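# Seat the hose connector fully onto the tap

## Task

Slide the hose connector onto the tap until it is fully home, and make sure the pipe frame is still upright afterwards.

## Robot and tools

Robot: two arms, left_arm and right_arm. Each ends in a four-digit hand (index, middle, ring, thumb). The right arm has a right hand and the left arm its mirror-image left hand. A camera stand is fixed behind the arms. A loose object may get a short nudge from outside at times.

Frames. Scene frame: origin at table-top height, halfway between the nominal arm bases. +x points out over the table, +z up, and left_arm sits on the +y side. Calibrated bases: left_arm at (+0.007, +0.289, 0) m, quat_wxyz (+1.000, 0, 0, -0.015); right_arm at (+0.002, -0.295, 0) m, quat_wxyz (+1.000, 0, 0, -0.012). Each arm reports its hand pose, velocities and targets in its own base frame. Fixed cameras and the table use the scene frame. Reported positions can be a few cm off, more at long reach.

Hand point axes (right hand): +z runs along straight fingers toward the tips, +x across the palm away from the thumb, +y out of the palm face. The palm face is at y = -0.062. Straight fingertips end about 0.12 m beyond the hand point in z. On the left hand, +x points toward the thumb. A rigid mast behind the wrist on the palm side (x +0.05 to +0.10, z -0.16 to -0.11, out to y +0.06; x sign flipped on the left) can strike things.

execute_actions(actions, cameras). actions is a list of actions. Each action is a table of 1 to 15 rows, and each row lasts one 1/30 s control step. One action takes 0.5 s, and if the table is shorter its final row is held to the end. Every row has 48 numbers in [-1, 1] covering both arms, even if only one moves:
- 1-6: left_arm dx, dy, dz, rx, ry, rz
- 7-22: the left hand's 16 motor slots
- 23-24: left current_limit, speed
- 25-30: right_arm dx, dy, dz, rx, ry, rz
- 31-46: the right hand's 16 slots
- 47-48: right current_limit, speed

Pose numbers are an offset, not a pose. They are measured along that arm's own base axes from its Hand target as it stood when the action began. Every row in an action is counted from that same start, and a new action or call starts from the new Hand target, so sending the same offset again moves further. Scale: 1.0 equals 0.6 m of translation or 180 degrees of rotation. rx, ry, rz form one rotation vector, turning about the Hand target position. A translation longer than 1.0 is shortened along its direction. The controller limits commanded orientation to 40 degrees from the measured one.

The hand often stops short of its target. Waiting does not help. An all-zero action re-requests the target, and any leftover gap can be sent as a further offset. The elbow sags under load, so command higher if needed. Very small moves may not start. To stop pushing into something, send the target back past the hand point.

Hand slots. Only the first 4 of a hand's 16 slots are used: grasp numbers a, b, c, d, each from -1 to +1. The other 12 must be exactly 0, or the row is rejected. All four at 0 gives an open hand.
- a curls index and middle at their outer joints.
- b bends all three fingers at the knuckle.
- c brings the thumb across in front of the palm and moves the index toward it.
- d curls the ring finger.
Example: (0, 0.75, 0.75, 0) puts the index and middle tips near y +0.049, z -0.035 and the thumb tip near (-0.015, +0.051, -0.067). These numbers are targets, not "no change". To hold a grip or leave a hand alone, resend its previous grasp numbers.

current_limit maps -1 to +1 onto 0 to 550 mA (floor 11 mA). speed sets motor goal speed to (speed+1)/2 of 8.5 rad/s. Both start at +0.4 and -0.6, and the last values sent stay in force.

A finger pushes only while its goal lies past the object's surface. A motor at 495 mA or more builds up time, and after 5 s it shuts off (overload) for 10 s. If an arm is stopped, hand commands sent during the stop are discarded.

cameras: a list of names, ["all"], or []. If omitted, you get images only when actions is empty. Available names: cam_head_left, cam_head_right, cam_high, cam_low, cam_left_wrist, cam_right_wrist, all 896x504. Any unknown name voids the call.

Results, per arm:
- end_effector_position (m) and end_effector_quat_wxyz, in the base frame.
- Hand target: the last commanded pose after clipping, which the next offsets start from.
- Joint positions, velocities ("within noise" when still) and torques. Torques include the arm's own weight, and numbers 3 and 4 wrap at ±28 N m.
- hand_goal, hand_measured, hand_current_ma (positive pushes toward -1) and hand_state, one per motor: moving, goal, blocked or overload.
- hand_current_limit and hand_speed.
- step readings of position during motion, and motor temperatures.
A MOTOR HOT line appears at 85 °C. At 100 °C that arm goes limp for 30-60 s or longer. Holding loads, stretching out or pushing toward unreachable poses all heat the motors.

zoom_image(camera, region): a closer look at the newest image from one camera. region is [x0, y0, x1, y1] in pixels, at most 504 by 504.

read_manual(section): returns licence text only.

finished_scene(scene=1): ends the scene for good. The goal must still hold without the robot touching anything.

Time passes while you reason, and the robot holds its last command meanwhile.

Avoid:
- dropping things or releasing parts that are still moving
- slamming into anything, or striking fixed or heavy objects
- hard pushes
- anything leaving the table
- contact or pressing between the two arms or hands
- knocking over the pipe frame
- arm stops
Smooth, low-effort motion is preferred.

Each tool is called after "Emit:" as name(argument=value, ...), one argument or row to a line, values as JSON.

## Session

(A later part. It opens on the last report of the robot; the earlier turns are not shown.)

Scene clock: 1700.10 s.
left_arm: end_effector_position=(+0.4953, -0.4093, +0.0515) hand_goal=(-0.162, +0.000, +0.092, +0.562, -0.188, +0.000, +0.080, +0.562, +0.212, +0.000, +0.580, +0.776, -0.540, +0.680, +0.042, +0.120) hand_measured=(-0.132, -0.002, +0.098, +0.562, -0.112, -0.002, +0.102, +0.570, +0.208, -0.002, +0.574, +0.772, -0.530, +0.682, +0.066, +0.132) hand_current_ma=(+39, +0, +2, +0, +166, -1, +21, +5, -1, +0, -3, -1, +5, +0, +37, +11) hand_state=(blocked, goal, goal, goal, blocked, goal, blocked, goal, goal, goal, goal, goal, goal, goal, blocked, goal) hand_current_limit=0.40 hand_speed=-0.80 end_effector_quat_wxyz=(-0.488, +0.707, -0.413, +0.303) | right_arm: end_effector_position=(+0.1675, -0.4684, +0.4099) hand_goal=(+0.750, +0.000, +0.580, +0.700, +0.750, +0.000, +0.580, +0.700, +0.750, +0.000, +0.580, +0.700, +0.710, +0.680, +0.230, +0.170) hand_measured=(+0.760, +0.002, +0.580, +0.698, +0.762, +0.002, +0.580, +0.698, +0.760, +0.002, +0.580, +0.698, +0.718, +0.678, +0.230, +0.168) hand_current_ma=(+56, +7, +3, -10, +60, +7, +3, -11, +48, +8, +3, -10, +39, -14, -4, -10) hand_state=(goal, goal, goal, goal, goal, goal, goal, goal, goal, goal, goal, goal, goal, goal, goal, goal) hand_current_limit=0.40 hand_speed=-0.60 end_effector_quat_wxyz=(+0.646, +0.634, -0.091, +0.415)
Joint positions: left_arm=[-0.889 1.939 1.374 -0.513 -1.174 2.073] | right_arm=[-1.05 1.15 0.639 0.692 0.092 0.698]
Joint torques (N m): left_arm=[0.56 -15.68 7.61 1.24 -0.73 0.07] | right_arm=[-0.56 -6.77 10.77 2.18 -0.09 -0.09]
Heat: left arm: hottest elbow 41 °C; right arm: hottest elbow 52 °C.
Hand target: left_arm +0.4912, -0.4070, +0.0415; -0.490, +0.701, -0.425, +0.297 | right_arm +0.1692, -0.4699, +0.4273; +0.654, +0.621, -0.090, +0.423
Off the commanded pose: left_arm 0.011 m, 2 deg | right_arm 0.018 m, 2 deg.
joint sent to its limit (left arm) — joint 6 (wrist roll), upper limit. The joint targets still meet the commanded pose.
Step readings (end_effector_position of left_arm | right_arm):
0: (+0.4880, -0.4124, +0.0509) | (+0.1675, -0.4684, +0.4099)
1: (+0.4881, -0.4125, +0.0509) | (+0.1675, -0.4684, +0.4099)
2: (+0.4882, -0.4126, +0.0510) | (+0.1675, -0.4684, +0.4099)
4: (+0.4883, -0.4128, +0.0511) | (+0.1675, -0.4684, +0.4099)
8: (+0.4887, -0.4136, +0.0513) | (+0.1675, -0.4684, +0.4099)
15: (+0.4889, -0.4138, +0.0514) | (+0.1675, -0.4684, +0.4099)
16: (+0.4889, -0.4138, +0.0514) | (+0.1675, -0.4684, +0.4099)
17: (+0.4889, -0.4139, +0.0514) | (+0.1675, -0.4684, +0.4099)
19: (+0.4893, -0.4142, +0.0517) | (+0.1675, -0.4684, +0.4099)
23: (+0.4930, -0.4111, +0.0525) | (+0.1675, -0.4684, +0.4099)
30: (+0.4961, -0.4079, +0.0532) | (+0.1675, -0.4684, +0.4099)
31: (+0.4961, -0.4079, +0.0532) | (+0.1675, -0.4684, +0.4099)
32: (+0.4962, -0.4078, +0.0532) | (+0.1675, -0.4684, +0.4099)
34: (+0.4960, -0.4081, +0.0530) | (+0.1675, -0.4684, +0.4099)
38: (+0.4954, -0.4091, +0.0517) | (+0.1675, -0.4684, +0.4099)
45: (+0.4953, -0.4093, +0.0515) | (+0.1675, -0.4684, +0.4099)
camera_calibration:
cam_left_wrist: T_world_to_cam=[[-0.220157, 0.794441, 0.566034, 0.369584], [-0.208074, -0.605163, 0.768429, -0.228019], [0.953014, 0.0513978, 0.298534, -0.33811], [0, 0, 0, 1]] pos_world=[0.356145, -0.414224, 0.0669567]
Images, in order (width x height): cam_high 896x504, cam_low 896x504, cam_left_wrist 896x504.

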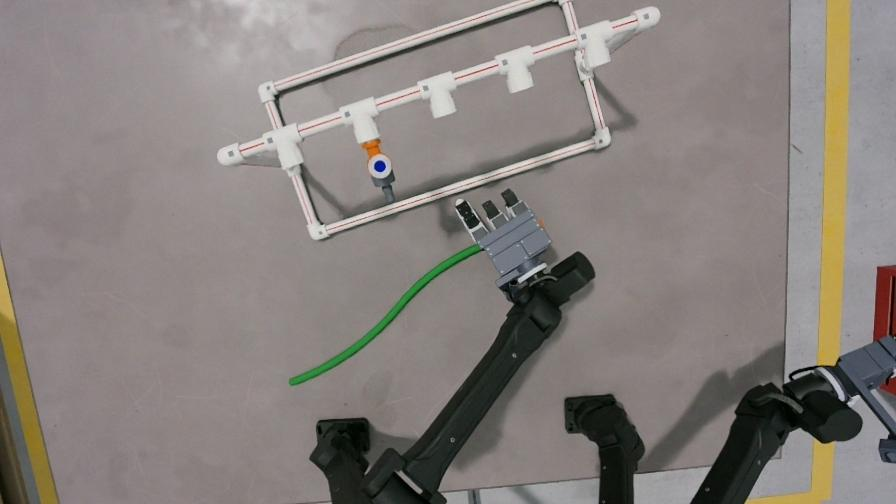

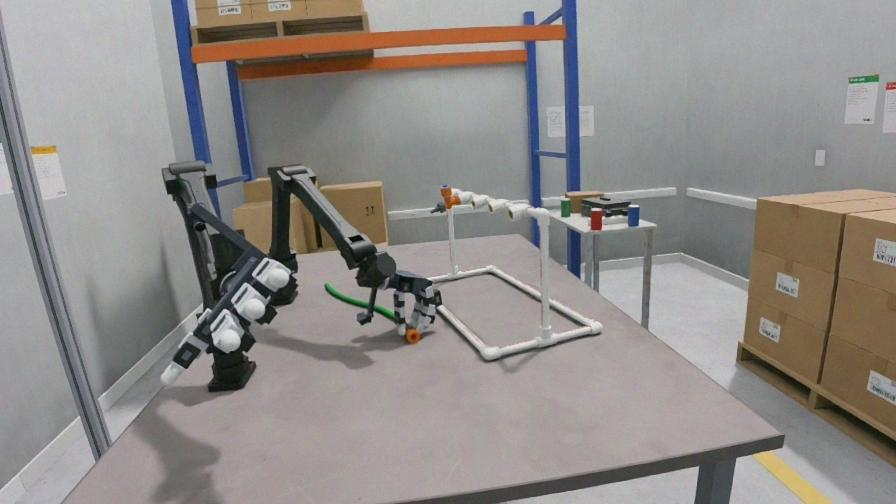

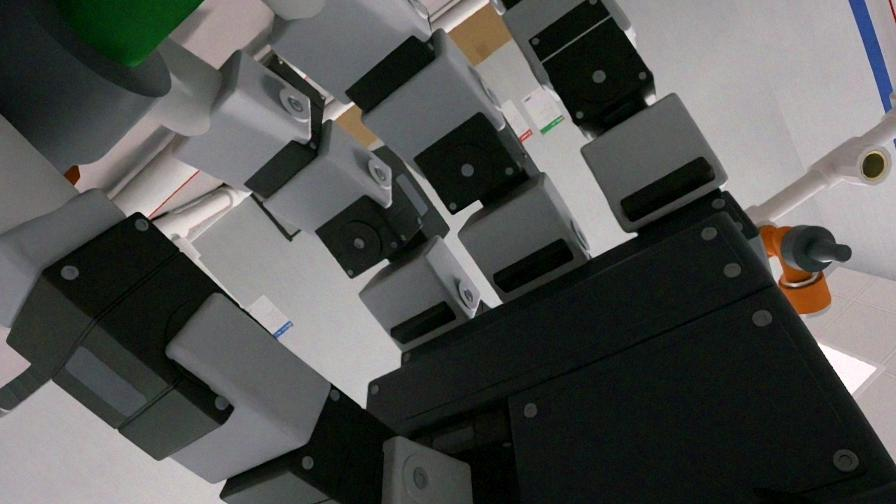

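Emit:
execute_actions(
  actions=[
    [[0,0,0,0,0,0,0.25,0.6,0.75,0,0,0,0,0,0,0,0,0,0,0,0,0,0.4,-0.8,0,0,0,0,0,0,0,0,0,0,0,0,0,0,0,0,0,0,0,0,0,0,0.4,-0.6]],
    [[0,0,0,0,0,0,0.25,0.7,0.75,0,0,0,0,0,0,0,0,0,0,0,0,0,0.4,-0.8,0,0,0,0,0,0,0,0,0,0,0,0,0,0,0,0,0,0,0,0,0,0,0.4,-0.6]],
  ],
  cameras=["cam_low","cam_high","cam_left_wrist"],
)

Emit:
zoom_image(
  camera="cam_low",
  region=[340, 230, 470, 360],
)

Scene clock: 1706.73 s.
left_arm: end_effector_position=(+0.4958, -0.4084, +0.0523) hand_goal=(-0.432, +0.000, +0.152, +0.602, -0.538, +0.000, +0.040, +0.562, -0.088, +0.000, +0.580, +0.816, -0.540, +0.680, +0.042, +0.160) hand_measured=(-0.274, -0.018, +0.178, +0.614, -0.252, -0.002, +0.102, +0.578, -0.006, +0.002, +0.606, +0.832, -0.512, +0.684, +0.102, +0.190) hand_current_ma=(+385, -12, +27, +9, +385, +0, +110, +14, +192, +0, +27, +12, +32, +2, +161, +56) hand_state=(blocked, goal, blocked, goal, blocked, goal, blocked, goal, blocked, goal, blocked, goal, blocked, goal, blocked, blocked) hand_current_limit=0.40 hand_speed=-0.80 end_effector_quat_wxyz=(-0.491, +0.706, -0.412, +0.303) | right_arm: end_effector_position=(+0.1675, -0.4684, +0.4099) hand_goal=(+0.750, +0.000, +0.580, +0.700, +0.750, +0.000, +0.580, +0.700, +0.750, +0.000, +0.580, +0.700, +0.710, +0.680, +0.230, +0.170) hand_measured=(+0.760, +0.002, +0.580, +0.698, +0.762, +0.002, +0.580, +0.698, +0.760, +0.002, +0.580, +0.698, +0.718, +0.678, +0.230, +0.168) hand_current_ma=(+56, +7, +3, -10, +60, +7, +3, -11, +48, +8, +3, -10, +39, -14, -4, -10) hand_state=(goal, goal, goal, goal, goal, goal, goal, goal, goal, goal, goal, goal, goal, goal, goal, goal) hand_current_limit=0.40 hand_speed=-0.60 end_effector_quat_wxyz=(+0.646, +0.634, -0.091, +0.415)
Joint positions: left_arm=[-0.889 1.939 1.374 -0.513 -1.18 2.073] | right_arm=[-1.05 1.15 0.639 0.692 0.092 0.698]
Joint torques (N m): left_arm=[0.5 -16.03 7.64 1.2 -0.43 0.11] | right_arm=[-0.56 -6.83 10.76 2.18 -0.09 -0.09]
Heat: left arm: hottest elbow 41 °C; right arm: hottest elbow 52 °C.
Hand target: left_arm +0.4912, -0.4070, +0.0415; -0.490, +0.701, -0.425, +0.297 | right_arm +0.1692, -0.4699, +0.4273; +0.654, +0.621, -0.090, +0.423
Off the commanded pose: left_arm 0.012 m, 2 deg | right_arm 0.018 m, 2 deg.
joint sent to its limit (left arm) — joint 6 (wrist roll), upper limit. The joint targets still meet the commanded pose.
Step readings (end_effector_position of left_arm | right_arm):
0: (+0.4953, -0.4093, +0.0515) | (+0.1675, -0.4684, +0.4099)
1: (+0.4953, -0.4093, +0.0515) | (+0.1675, -0.4684, +0.4099)
2: (+0.4953, -0.4093, +0.0515) | (+0.1675, -0.4684, +0.4099)
4: (+0.4953, -0.4093, +0.0515) | (+0.1675, -0.4684, +0.4099)
8: (+0.4953, -0.4093, +0.0515) | (+0.1675, -0.4684, +0.4099)
15: (+0.4953, -0.4093, +0.0515) | (+0.1675, -0.4684, +0.4099)
16: (+0.4953, -0.4093, +0.0515) | (+0.1675, -0.4684, +0.4099)
17: (+0.4953, -0.4093, +0.0515) | (+0.1675, -0.4684, +0.4099)
19: (+0.4955, -0.4090, +0.0518) | (+0.1675, -0.4684, +0.4099)
23: (+0.4958, -0.4084, +0.0522) | (+0.1675, -0.4684, +0.4099)
30: (+0.4958, -0.4084, +0.0523) | (+0.1675, -0.4684, +0.4099)
camera_calibration:
cam_left_wrist: T_world_to_cam=[[-0.225124, 0.791696, 0.567923, 0.369809], [-0.209569, -0.608588, 0.765311, -0.228443], [0.951525, 0.053271, 0.302923, -0.337532], [0, 0, 0, 1]] pos_world=[0.356548, -0.413823, 0.0670536]
Images, in order (width x height): cam_high 896x504, cam_low 896x504, cam_left_wrist 896x504.

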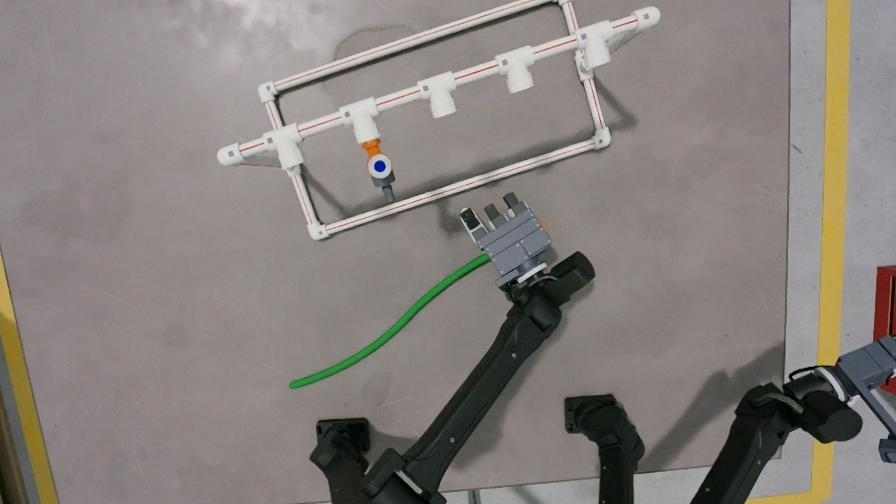

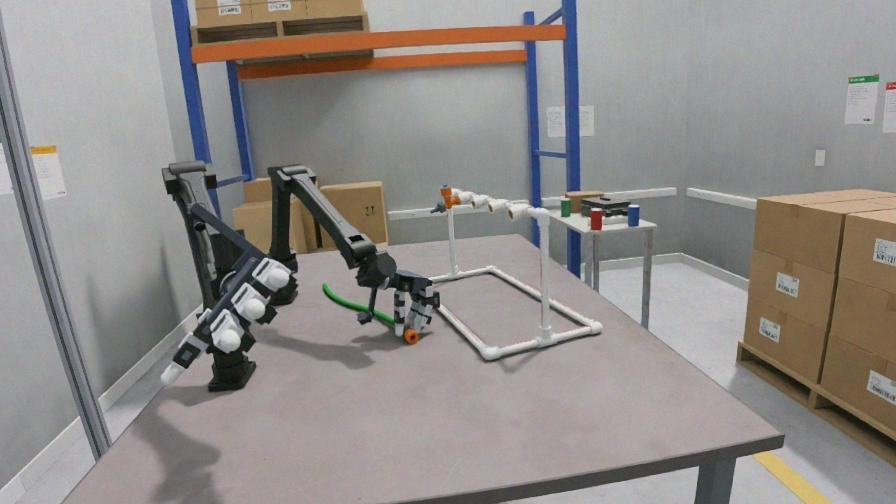

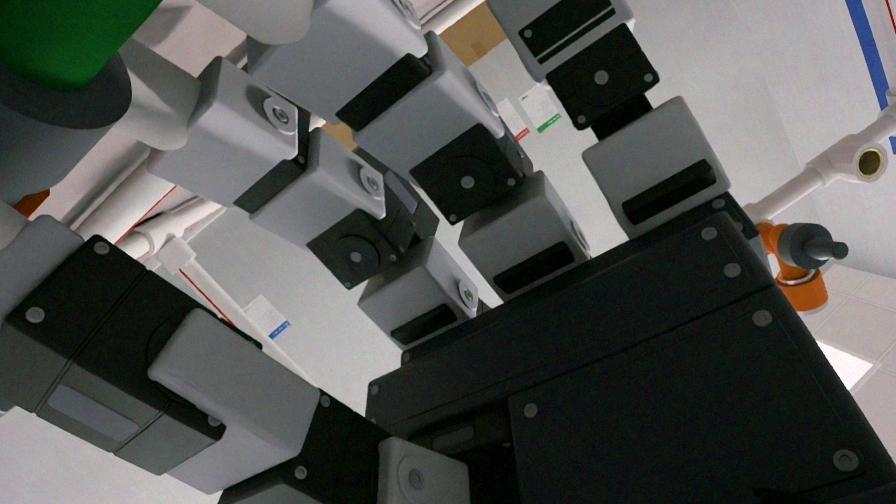

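Scaled by 3.877.

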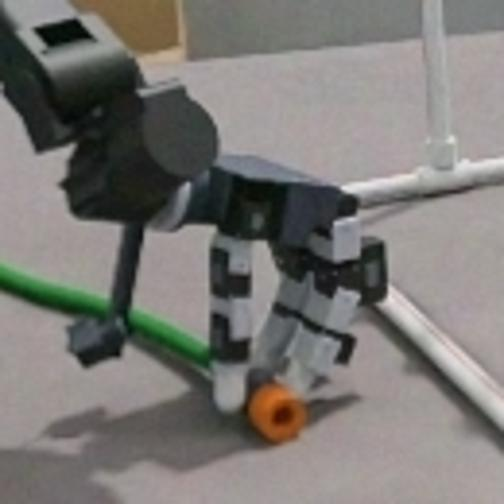

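Emit:
execute_actions(
  actions=[
    [[0,0,0.04,0,0,0,0.25,0.7,0.75,0,0,0,0,0,0,0,0,0,0,0,0,0,0.4,-0.8,0,0,0,0,0,0,0,0,0,0,0,0,0,0,0,0,0,0,0,0,0,0,0.4,-0.6]],
    [[0,0,0.05,0,0,0,0.25,0.7,0.75,0,0,0,0,0,0,0,0,0,0,0,0,0,0.4,-0.8,0,0,0,0,0,0,0,0,0,0,0,0,0,0,0,0,0,0,0,0,0,0,0.4,-0.6]],
    [[0,0,0.05,0,0,0,0.25,0.7,0.75,0,0,0,0,0,0,0,0,0,0,0,0,0,0.4,-0.8,0,0,0,0,0,0,0,0,0,0,0,0,0,0,0,0,0,0,0,0,0,0,0.4,-0.6]],
  ],
  cameras=["cam_low","cam_high","cam_left_wrist"],
)

Emit:
zoom_image(
  camera="cam_low",
  region=[340, 200, 470, 330],
)

Scene clock: 1720.33 s.
left_arm: end_effector_position=(+0.4752, -0.3848, +0.0848) hand_goal=(-0.432, +0.000, +0.152, +0.602, -0.538, +0.000, +0.040, +0.562, -0.088, +0.000, +0.580, +0.816, -0.540, +0.680, +0.042, +0.160) hand_measured=(-0.276, +0.002, +0.188, +0.624, -0.528, -0.002, +0.046, +0.564, -0.088, +0.004, +0.582, +0.818, -0.542, +0.682, +0.102, +0.190) hand_current_ma=(+385, +0, +47, +20, +7, +0, +3, +1, +0, +1, +0, +1, +0, +1, +161, +56) hand_state=(blocked, goal, blocked, blocked, goal, goal, goal, goal, goal, goal, goal, goal, goal, goal, blocked, blocked) hand_current_limit=0.40 hand_speed=-0.80 end_effector_quat_wxyz=(-0.501, +0.697, -0.440, +0.265) | right_arm: end_effector_position=(+0.1675, -0.4684, +0.4099) hand_goal=(+0.750, +0.000, +0.580, +0.700, +0.750, +0.000, +0.580, +0.700, +0.750, +0.000, +0.580, +0.700, +0.710, +0.680, +0.230, +0.170) hand_measured=(+0.760, +0.002, +0.580, +0.698, +0.762, +0.002, +0.580, +0.698, +0.760, +0.002, +0.580, +0.698, +0.718, +0.678, +0.230, +0.168) hand_current_ma=(+56, +7, +3, -10, +60, +7, +3, -11, +48, +8, +3, -10, +39, -14, -4, -10) hand_state=(goal, goal, goal, goal, goal, goal, goal, goal, goal, goal, goal, goal, goal, goal, goal, goal) hand_current_limit=0.40 hand_speed=-0.60 end_effector_quat_wxyz=(+0.646, +0.634, -0.091, +0.415)
Joint positions: left_arm=[-0.889 1.86 1.374 -0.689 -1.172 2.074] | right_arm=[-1.05 1.15 0.639 0.692 0.092 0.698]
Joint torques (N m): left_arm=[0.09 -17.49 14.35 0.7 -0.78 0.1] | right_arm=[-0.62 -6.77 10.77 2.18 -0.09 -0.09]
Heat: left arm: hottest elbow 42 °C; right arm: hottest elbow 52 °C.
Hand target: left_arm +0.4912, -0.4070, +0.1254; -0.490, +0.701, -0.425, +0.297 | right_arm +0.1692, -0.4699, +0.4273; +0.654, +0.621, -0.090, +0.423
Off the commanded pose: left_arm 0.049 m, 4 deg | right_arm 0.018 m, 2 deg.
joint sent to its limit (left arm) — joint 6 (wrist roll), upper limit. The joint targets still meet the commanded pose.
Step readings (end_effector_position of left_arm | right_arm):
0: (+0.4958, -0.4084, +0.0523) | (+0.1675, -0.4684, +0.4099)
1: (+0.4958, -0.4084, +0.0523) | (+0.1675, -0.4684, +0.4099)
2: (+0.4958, -0.4084, +0.0523) | (+0.1675, -0.4684, +0.4099)
4: (+0.4951, -0.4074, +0.0521) | (+0.1675, -0.4684, +0.4099)
8: (+0.4930, -0.4049, +0.0531) | (+0.1675, -0.4684, +0.4099)
15: (+0.4919, -0.4038, +0.0534) | (+0.1675, -0.4684, +0.4099)
16: (+0.4918, -0.4037, +0.0533) | (+0.1675, -0.4684, +0.4099)
17: (+0.4911, -0.4030, +0.0535) | (+0.1675, -0.4684, +0.4099)
19: (+0.4881, -0.4001, +0.0545) | (+0.1675, -0.4684, +0.4099)
23: (+0.4842, -0.3958, +0.0583) | (+0.1675, -0.4684, +0.4099)
30: (+0.4832, -0.3946, +0.0642) | (+0.1675, -0.4684, +0.4099)
31: (+0.4830, -0.3944, +0.0643) | (+0.1675, -0.4684, +0.4099)
32: (+0.4823, -0.3936, +0.0641) | (+0.1675, -0.4684, +0.4099)
34: (+0.4796, -0.3902, +0.0653) | (+0.1675, -0.4684, +0.4099)
38: (+0.4763, -0.3862, +0.0736) | (+0.1675, -0.4684, +0.4099)
45: (+0.4755, -0.3852, +0.0850) | (+0.1675, -0.4684, +0.4099)
camera_calibration:
cam_left_wrist: T_world_to_cam=[[-0.18175, 0.749283, 0.636822, 0.285266], [-0.161531, -0.66156, 0.732288, -0.283715], [0.969987, 0.0302272, 0.241271, -0.34147], [0, 0, 0, 1]] pos_world=[0.33724, -0.391118, 0.108485]
Images, in order (width x height): cam_high 896x504, cam_low 896x504, cam_left_wrist 896x504.

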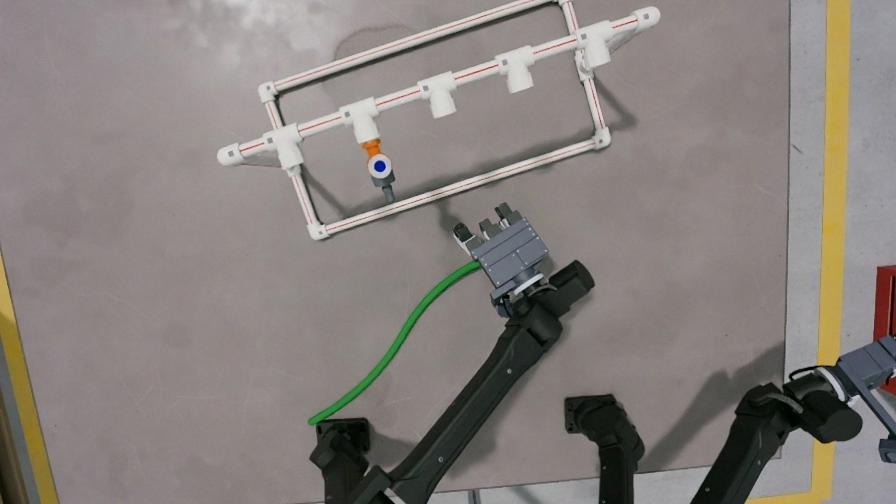

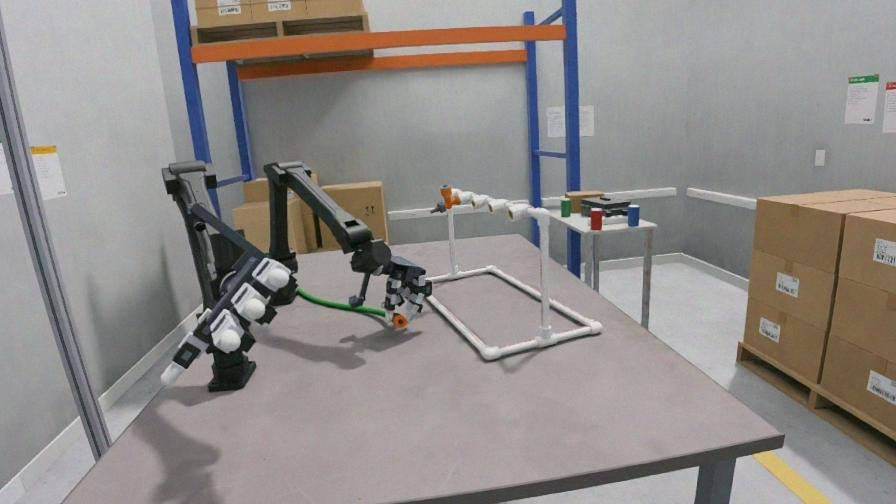

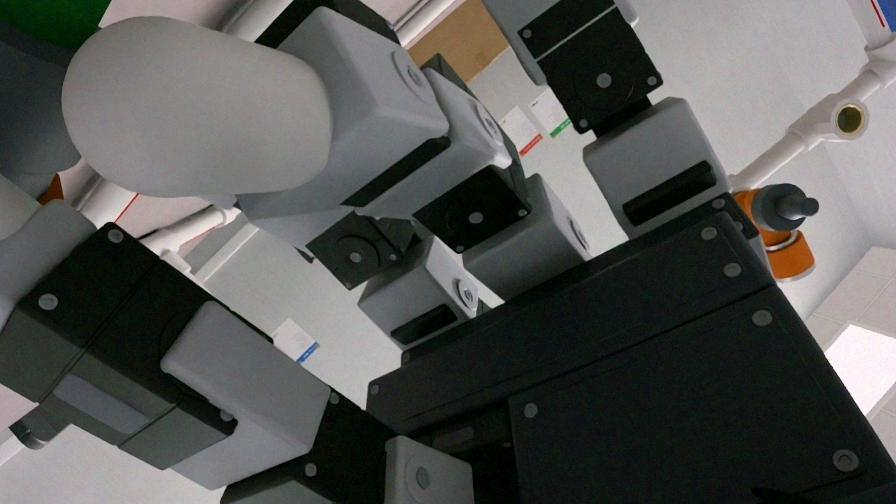

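Scaled by 3.877.

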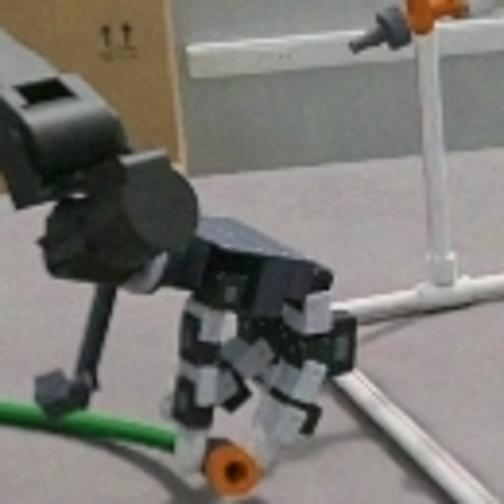

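Emit:
execute_actions(
  actions=[
    [[0,0,-0.06,0,0,0,0.25,0.7,0.75,0,0,0,0,0,0,0,0,0,0,0,0,0,0.4,-0.8,0,0,0,0,0,0,0,0,0,0,0,0,0,0,0,0,0,0,0,0,0,0,0.4,-0.6]],
    [[0,0,-0.05,0,0,0,0.25,0.7,0.75,0,0,0,0,0,0,0,0,0,0,0,0,0,0.4,-0.8,0,0,0,0,0,0,0,0,0,0,0,0,0,0,0,0,0,0,0,0,0,0,0.4,-0.6]],
  ],
  cameras=["cam_low","cam_high","cam_left_wrist"],
)

Emit:
zoom_image(
  camera="cam_low",
  region=[340, 230, 470, 360],
)

Scene clock: 1794.03 s.
left_arm: end_effector_position=(+0.4893, -0.4015, +0.0550) hand_goal=(-0.432, +0.000, +0.152, +0.602, -0.538, +0.000, +0.040, +0.562, -0.088, +0.000, +0.580, +0.816, -0.540, +0.680, +0.042, +0.160) hand_measured=(-0.276, -0.002, +0.188, +0.624, -0.528, -0.002, +0.046, +0.564, -0.086, +0.000, +0.582, +0.818, -0.540, +0.682, +0.102, +0.190) hand_current_ma=(+385, +0, +47, +20, +7, +0, +3, +1, +0, +0, +0, +1, +0, +1, +161, +56) hand_state=(blocked, goal, blocked, blocked, goal, goal, goal, goal, goal, goal, goal, goal, goal, goal, blocked, blocked) hand_current_limit=0.40 hand_speed=-0.80 end_effector_quat_wxyz=(-0.494, +0.702, -0.425, +0.287) | right_arm: end_effector_position=(+0.1675, -0.4684, +0.4099) hand_goal=(+0.750, +0.000, +0.580, +0.700, +0.750, +0.000, +0.580, +0.700, +0.750, +0.000, +0.580, +0.700, +0.710, +0.680, +0.230, +0.170) hand_measured=(+0.760, +0.002, +0.580, +0.698, +0.762, +0.002, +0.580, +0.698, +0.760, +0.002, +0.580, +0.698, +0.718, +0.678, +0.230, +0.168) hand_current_ma=(+56, +7, +3, -10, +60, +7, +3, -11, +48, +8, +3, -10, +39, -14, -4, -10) hand_state=(goal, goal, goal, goal, goal, goal, goal, goal, goal, goal, goal, goal, goal, goal, goal, goal) hand_current_limit=0.40 hand_speed=-0.60 end_effector_quat_wxyz=(+0.646, +0.634, -0.091, +0.415)
Joint positions: left_arm=[-0.889 1.926 1.374 -0.563 -1.175 2.077] | right_arm=[-1.05 1.15 0.639 0.692 0.092 0.698]
Joint torques (N m): left_arm=[0.38 -16.5 8.88 1.58 -0.65 0.05] | right_arm=[-0.56 -6.77 10.76 2.19 -0.09 -0.09]
Motor temperatures (°C): left_arm=[26 42 55 26 31 26] | right_arm=[26 29 52 27 24 25]
Heat: left arm: hottest elbow 55 °C; right arm: hottest elbow 52 °C.
Hand target: left_arm +0.4912, -0.4070, +0.0593; -0.490, +0.701, -0.425, +0.297 | right_arm +0.1692, -0.4699, +0.4273; +0.654, +0.621, -0.090, +0.423
Off the commanded pose: left_arm 0.007 m, 1 deg | right_arm 0.018 m, 2 deg.
joint sent to its limit (left arm) — joint 6 (wrist roll), upper limit. The joint targets still meet the commanded pose.
Step readings (end_effector_position of left_arm | right_arm):
0: (+0.4752, -0.3848, +0.0848) | (+0.1675, -0.4684, +0.4099)
1: (+0.4752, -0.3848, +0.0848) | (+0.1675, -0.4684, +0.4099)
2: (+0.4754, -0.3851, +0.0849) | (+0.1675, -0.4684, +0.4099)
4: (+0.4773, -0.3874, +0.0852) | (+0.1675, -0.4684, +0.4099)
8: (+0.4811, -0.3920, +0.0827) | (+0.1675, -0.4684, +0.4099)
15: (+0.4820, -0.3932, +0.0739) | (+0.1675, -0.4684, +0.4099)
16: (+0.4821, -0.3933, +0.0735) | (+0.1675, -0.4684, +0.4099)
17: (+0.4827, -0.3941, +0.0732) | (+0.1675, -0.4684, +0.4099)
19: (+0.4855, -0.3975, +0.0720) | (+0.1675, -0.4684, +0.4099)
23: (+0.4886, -0.4013, +0.0636) | (+0.1675, -0.4684, +0.4099)
30: (+0.4892, -0.4014, +0.0550) | (+0.1675, -0.4684, +0.4099)
camera_calibration:
cam_left_wrist: T_world_to_cam=[[-0.204877, 0.774968, 0.597871, 0.343011], [-0.189497, -0.630676, 0.752555, -0.245785], [0.960269, 0.0408865, 0.276065, -0.340262], [0, 0, 0, 1]] pos_world=[0.350443, -0.406922, 0.0738244]
Images, in order (width x height): cam_high 896x504, cam_low 896x504, cam_left_wrist 896x504.

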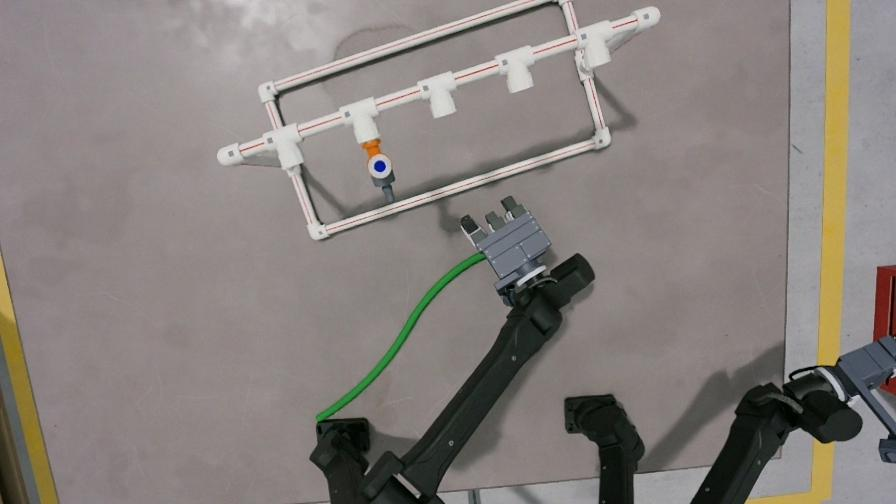

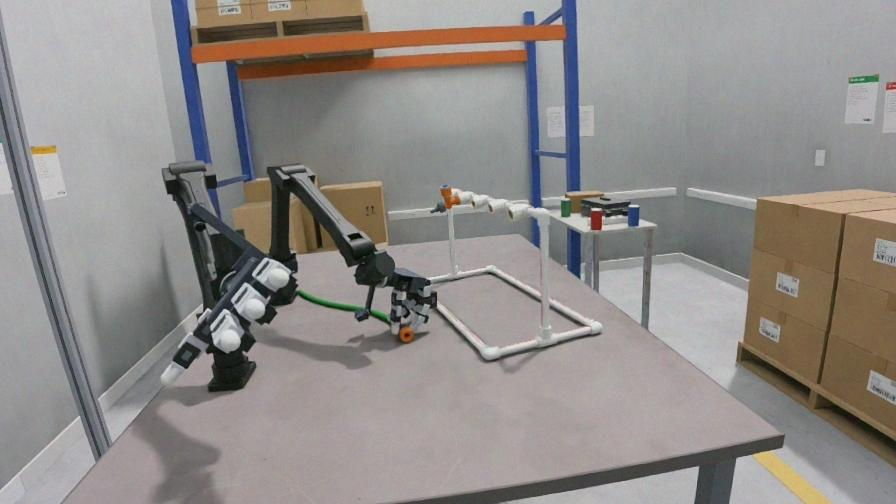

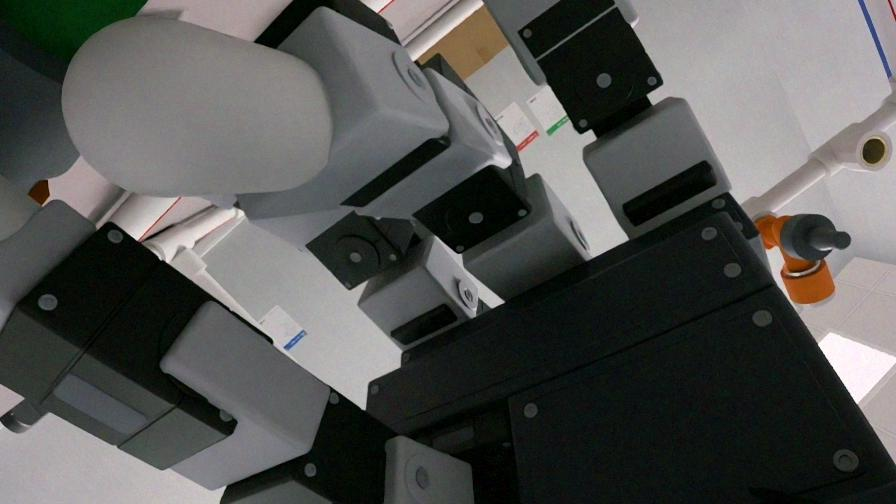

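Scaled by 3.877.

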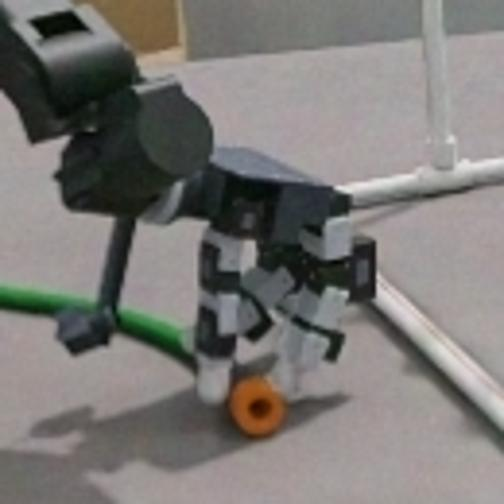

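Emit:
execute_actions(
  actions=[
    [[0,0,-0.02,0,0,0,0.25,0.7,0.75,0,0,0,0,0,0,0,0,0,0,0,0,0,0.4,-0.8,0,0,0,0,0,0,0,0,0,0,0,0,0,0,0,0,0,0,0,0,0,0,0.4,-0.6]],
    [[0,0,0,0,0,0,0.25,0.45,0.75,0,0,0,0,0,0,0,0,0,0,0,0,0,0.4,-0.85,0,0,0,0,0,0,0,0,0,0,0,0,0,0,0,0,0,0,0,0,0,0,0.4,-0.6]],
    [[0,0,0,0,0,0,0.25,0.22,0.75,0,0,0,0,0,0,0,0,0,0,0,0,0,0.4,-0.85,0,0,0,0,0,0,0,0,0,0,0,0,0,0,0,0,0,0,0,0,0,0,0.4,-0.6]],
  ],
  cameras=["cam_low","cam_high","cam_left_wrist"],
)

Emit:
zoom_image(
  camera="cam_low",
  region=[340, 230, 470, 360],
)

Scene clock: 1811.97 s.
left_arm: end_effector_position=(+0.4926, -0.4064, +0.0549) hand_goal=(+0.216, +0.000, +0.008, +0.506, +0.302, +0.000, +0.136, +0.562, +0.632, +0.000, +0.580, +0.720, -0.540, +0.680, +0.042, +0.064) hand_measured=(+0.204, -0.002, +0.010, +0.510, -0.280, -0.006, +0.076, +0.542, +0.612, -0.004, +0.574, +0.722, -0.536, +0.682, +0.054, +0.072) hand_current_ma=(-9, -1, +1, +1, -385, -2, -105, -18, -21, -1, -2, +1, +1, +1, +12, +6) hand_state=(goal, goal, goal, goal, blocked, goal, blocked, goal, blocked, goal, goal, goal, goal, goal, goal, goal) hand_current_limit=0.40 hand_speed=-0.85 end_effector_quat_wxyz=(-0.491, +0.703, -0.420, +0.297) | right_arm: end_effector_position=(+0.1675, -0.4684, +0.4099) hand_goal=(+0.750, +0.000, +0.580, +0.700, +0.750, +0.000, +0.580, +0.700, +0.750, +0.000, +0.580, +0.700, +0.710, +0.680, +0.230, +0.170) hand_measured=(+0.760, +0.002, +0.580, +0.698, +0.762, +0.002, +0.580, +0.698, +0.760, +0.002, +0.580, +0.698, +0.718, +0.678, +0.230, +0.168) hand_current_ma=(+56, +7, +3, -10, +60, +7, +3, -11, +48, +8, +3, -10, +39, -14, -4, -10) hand_state=(goal, goal, goal, goal, goal, goal, goal, goal, goal, goal, goal, goal, goal, goal, goal, goal) hand_current_limit=0.40 hand_speed=-0.60 end_effector_quat_wxyz=(+0.646, +0.634, -0.091, +0.415)
Joint positions: left_arm=[-0.89 1.93 1.374 -0.532 -1.175 2.082] | right_arm=[-1.05 1.15 0.639 0.692 0.092 0.698]
Joint torques (N m): left_arm=[0.62 -15.74 8.08 1.61 -0.73 -0.01] | right_arm=[-0.62 -6.77 10.76 2.17 -0.09 -0.09]
Motor temperatures (°C): left_arm=[26 42 50 26 31 26] | right_arm=[26 29 52 27 24 25]
Heat: left arm: hottest elbow 50 °C; right arm: hottest elbow 52 °C.
Hand target: left_arm +0.4912, -0.4070, +0.0474; -0.490, +0.701, -0.425, +0.297 | right_arm +0.1692, -0.4699, +0.4273; +0.654, +0.621, -0.090, +0.423
Off the commanded pose: left_arm 0.008 m, 1 deg | right_arm 0.018 m, 2 deg.
joint sent to its limit (left arm) — joint 6 (wrist roll), upper limit. The joint targets still meet the commanded pose.
Step readings (end_effector_position of left_arm | right_arm):
0: (+0.4893, -0.4015, +0.0550) | (+0.1675, -0.4684, +0.4099)
1: (+0.4893, -0.4016, +0.0551) | (+0.1675, -0.4684, +0.4099)
2: (+0.4895, -0.4018, +0.0552) | (+0.1675, -0.4684, +0.4099)
4: (+0.4902, -0.4027, +0.0554) | (+0.1675, -0.4684, +0.4099)
8: (+0.4911, -0.4037, +0.0558) | (+0.1675, -0.4684, +0.4099)
15: (+0.4915, -0.4041, +0.0560) | (+0.1675, -0.4684, +0.4099)
16: (+0.4915, -0.4041, +0.0560) | (+0.1675, -0.4684, +0.4099)
17: (+0.4915, -0.4041, +0.0560) | (+0.1675, -0.4684, +0.4099)
19: (+0.4915, -0.4041, +0.0560) | (+0.1675, -0.4684, +0.4099)
23: (+0.4920, -0.4052, +0.0540) | (+0.1675, -0.4684, +0.4099)
30: (+0.4918, -0.4059, +0.0513) | (+0.1675, -0.4684, +0.4099)
31: (+0.4919, -0.4060, +0.0513) | (+0.1675, -0.4684, +0.4099)
32: (+0.4919, -0.4060, +0.0513) | (+0.1675, -0.4684, +0.4099)
34: (+0.4920, -0.4061, +0.0514) | (+0.1675, -0.4684, +0.4099)
38: (+0.4923, -0.4063, +0.0529) | (+0.1675, -0.4684, +0.4099)
45: (+0.4926, -0.4064, +0.0549) | (+0.1675, -0.4684, +0.4099)
camera_calibration:
cam_left_wrist: T_world_to_cam=[[-0.211541, 0.785821, 0.58115, 0.356223], [-0.202336, -0.616936, 0.760559, -0.23659], [0.956196, 0.0433021, 0.289507, -0.340993], [0, 0, 0, 1]] pos_world=[0.353542, -0.411123, 0.0716412]
Images, in order (width x height): cam_high 896x504, cam_low 896x504, cam_left_wrist 896x504.

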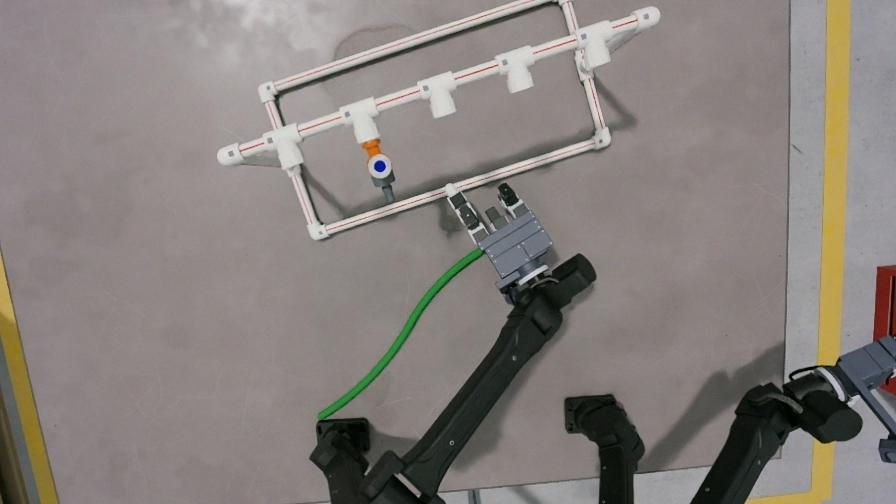

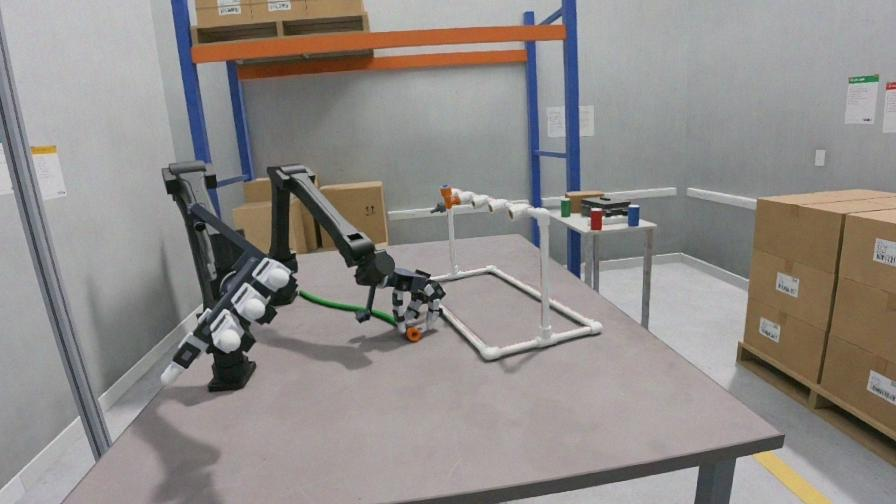

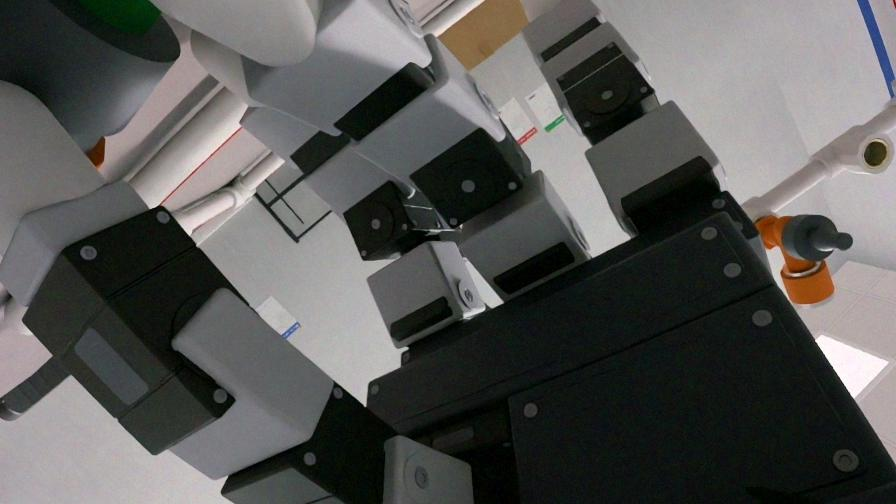

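Scaled by 3.877.

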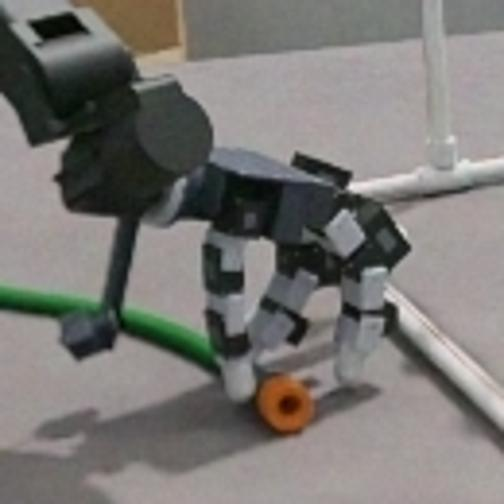

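Emit:
execute_actions(
  actions=[
    [[0,0,0.03,0,0,0,0.25,0.42,0.75,0,0,0,0,0,0,0,0,0,0,0,0,0,0.0,-0.85,0,0,0,0,0,0,0,0,0,0,0,0,0,0,0,0,0,0,0,0,0,0,0.4,-0.6]],
    [[0,0,0.05,0,0,0,0.25,0.42,0.75,0,0,0,0,0,0,0,0,0,0,0,0,0,0.0,-0.85,0,0,0,0,0,0,0,0,0,0,0,0,0,0,0,0,0,0,0,0,0,0,0.4,-0.6]],
    [[0.0236,-0.044,0.02,0,0,0,0.25,0.25,0.75,0,0,0,0,0,0,0,0,0,0,0,0,0,0.2,-0.85,0,0,0,0,0,0,0,0,0,0,0,0,0,0,0,0,0,0,0,0,0,0,0.4,-0.6]],
  ],
  cameras=["cam_low","cam_high","cam_left_wrist"],
)

Emit:
zoom_image(
  camera="cam_low",
  region=[340, 230, 470, 360],
)

Scene clock: 1826.20 s.
left_arm: end_effector_position=(+0.4944, -0.4101, +0.0822) hand_goal=(+0.176, +0.000, +0.018, +0.512, +0.250, +0.000, +0.130, +0.562, +0.588, +0.000, +0.580, +0.726, -0.540, +0.680, +0.042, +0.070) hand_measured=(+0.166, +0.004, +0.020, +0.516, +0.236, -0.002, +0.128, +0.560, +0.568, -0.002, +0.574, +0.728, -0.538, +0.682, +0.044, +0.072) hand_current_ma=(-7, +1, +1, +1, -11, +0, -1, -1, -19, -1, -2, +1, +0, +1, +1, +1) hand_state=(goal, goal, goal, goal, goal, goal, goal, goal, goal, goal, goal, goal, goal, goal, goal, goal) hand_current_limit=0.20 hand_speed=-0.85 end_effector_quat_wxyz=(-0.498, +0.697, -0.436, +0.275) | right_arm: end_effector_position=(+0.1675, -0.4684, +0.4099) hand_goal=(+0.750, +0.000, +0.580, +0.700, +0.750, +0.000, +0.580, +0.700, +0.750, +0.000, +0.580, +0.700, +0.710, +0.680, +0.230, +0.170) hand_measured=(+0.760, +0.002, +0.580, +0.698, +0.762, +0.002, +0.580, +0.698, +0.760, +0.002, +0.580, +0.698, +0.718, +0.678, +0.230, +0.168) hand_current_ma=(+56, +7, +3, -10, +60, +7, +3, -11, +48, +8, +3, -10, +39, -14, -4, -10) hand_state=(goal, goal, goal, goal, goal, goal, goal, goal, goal, goal, goal, goal, goal, goal, goal, goal) hand_current_limit=0.40 hand_speed=-0.60 end_effector_quat_wxyz=(+0.646, +0.634, -0.091, +0.415)
Joint positions: left_arm=[-0.891 1.926 1.463 -0.682 -1.173 2.082] | right_arm=[-1.05 1.15 0.639 0.692 0.092 0.698]
Joint torques (N m): left_arm=[-0.03 -16.21 14.22 0.59 -0.89 0.03] | right_arm=[-0.62 -6.77 10.77 2.18 -0.09 -0.09]
Heat: left arm: hottest elbow 48 °C; right arm: hottest elbow 52 °C.
Hand target: left_arm +0.5054, -0.4334, +0.1074; -0.490, +0.701, -0.425, +0.297 | right_arm +0.1692, -0.4699, +0.4273; +0.654, +0.621, -0.090, +0.423
Off the commanded pose: left_arm 0.036 m, 3 deg | right_arm 0.018 m, 2 deg.
joint sent to its limit (left arm) — joint 6 (wrist roll), upper limit. The joint targets still meet the commanded pose.
Step readings (end_effector_position of left_arm | right_arm):
0: (+0.4926, -0.4064, +0.0549) | (+0.1675, -0.4684, +0.4099)
1: (+0.4926, -0.4064, +0.0549) | (+0.1675, -0.4684, +0.4099)
2: (+0.4926, -0.4064, +0.0554) | (+0.1675, -0.4684, +0.4099)
4: (+0.4924, -0.4062, +0.0557) | (+0.1675, -0.4684, +0.4099)
8: (+0.4914, -0.4050, +0.0570) | (+0.1675, -0.4684, +0.4099)
15: (+0.4909, -0.4044, +0.0600) | (+0.1675, -0.4684, +0.4099)
16: (+0.4908, -0.4043, +0.0601) | (+0.1675, -0.4684, +0.4099)
17: (+0.4903, -0.4036, +0.0602) | (+0.1675, -0.4684, +0.4099)
19: (+0.4879, -0.4006, +0.0618) | (+0.1675, -0.4684, +0.4099)
23: (+0.4841, -0.3961, +0.0652) | (+0.1675, -0.4684, +0.4099)
30: (+0.4829, -0.3945, +0.0674) | (+0.1675, -0.4684, +0.4099)
31: (+0.4828, -0.3944, +0.0673) | (+0.1675, -0.4684, +0.4099)
32: (+0.4826, -0.3942, +0.0677) | (+0.1675, -0.4684, +0.4099)
34: (+0.4828, -0.3950, +0.0704) | (+0.1675, -0.4684, +0.4099)
38: (+0.4899, -0.4041, +0.0820) | (+0.1675, -0.4684, +0.4099)
45: (+0.4954, -0.4112, +0.0907) | (+0.1675, -0.4684, +0.4099)
camera_calibration:
cam_left_wrist: T_world_to_cam=[[-0.187921, 0.759567, 0.62269, 0.317749], [-0.17562, -0.649754, 0.739579, -0.284235], [0.966356, 0.0296259, 0.255497, -0.358297], [0, 0, 0, 1]] pos_world=[0.356037, -0.415419, 0.103899]
Images, in order (width x height): cam_high 896x504, cam_low 896x504, cam_left_wrist 896x504.

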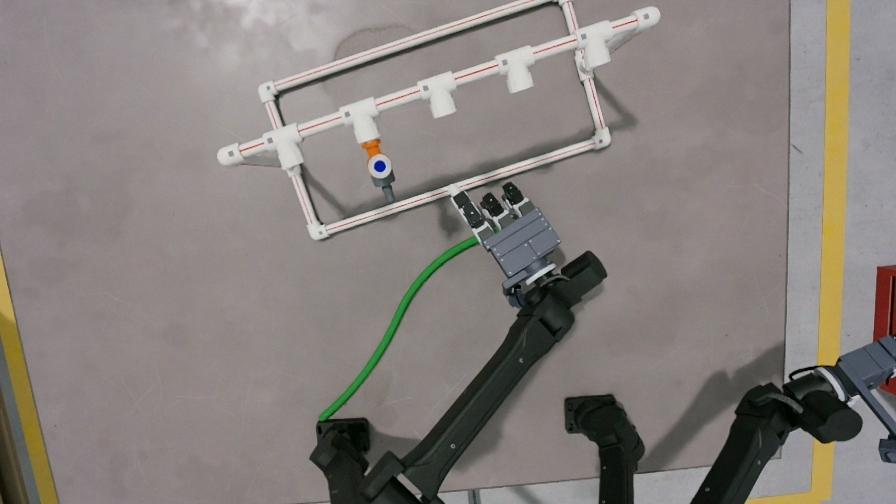

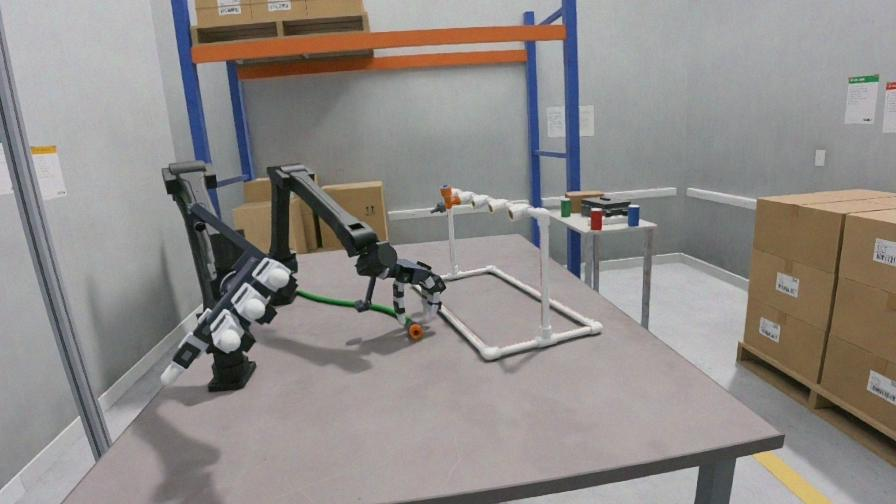

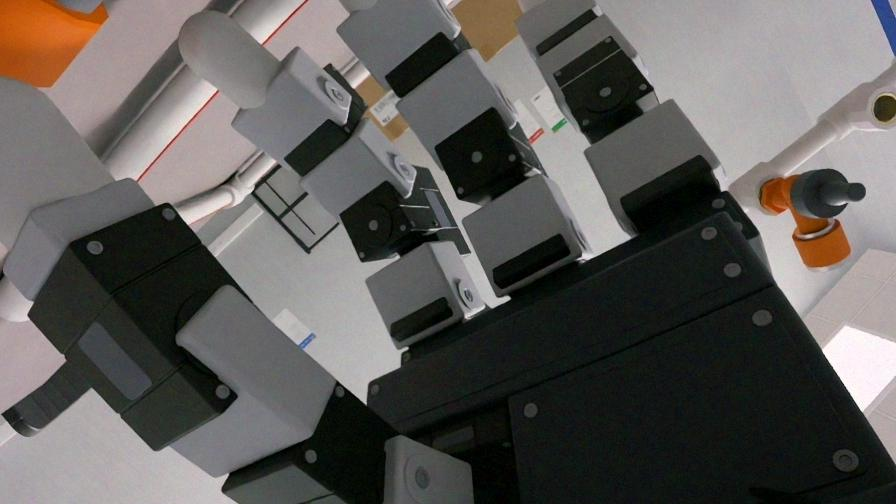

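Scaled by 3.877.

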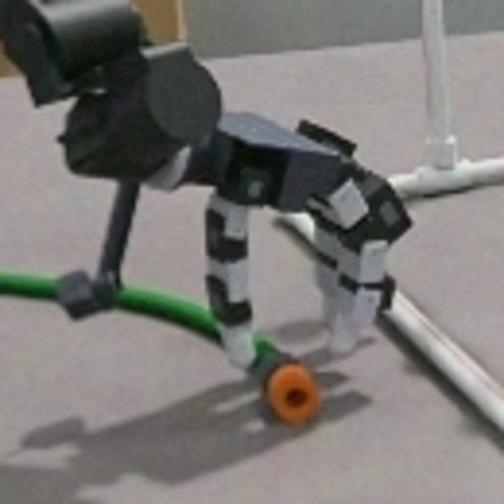

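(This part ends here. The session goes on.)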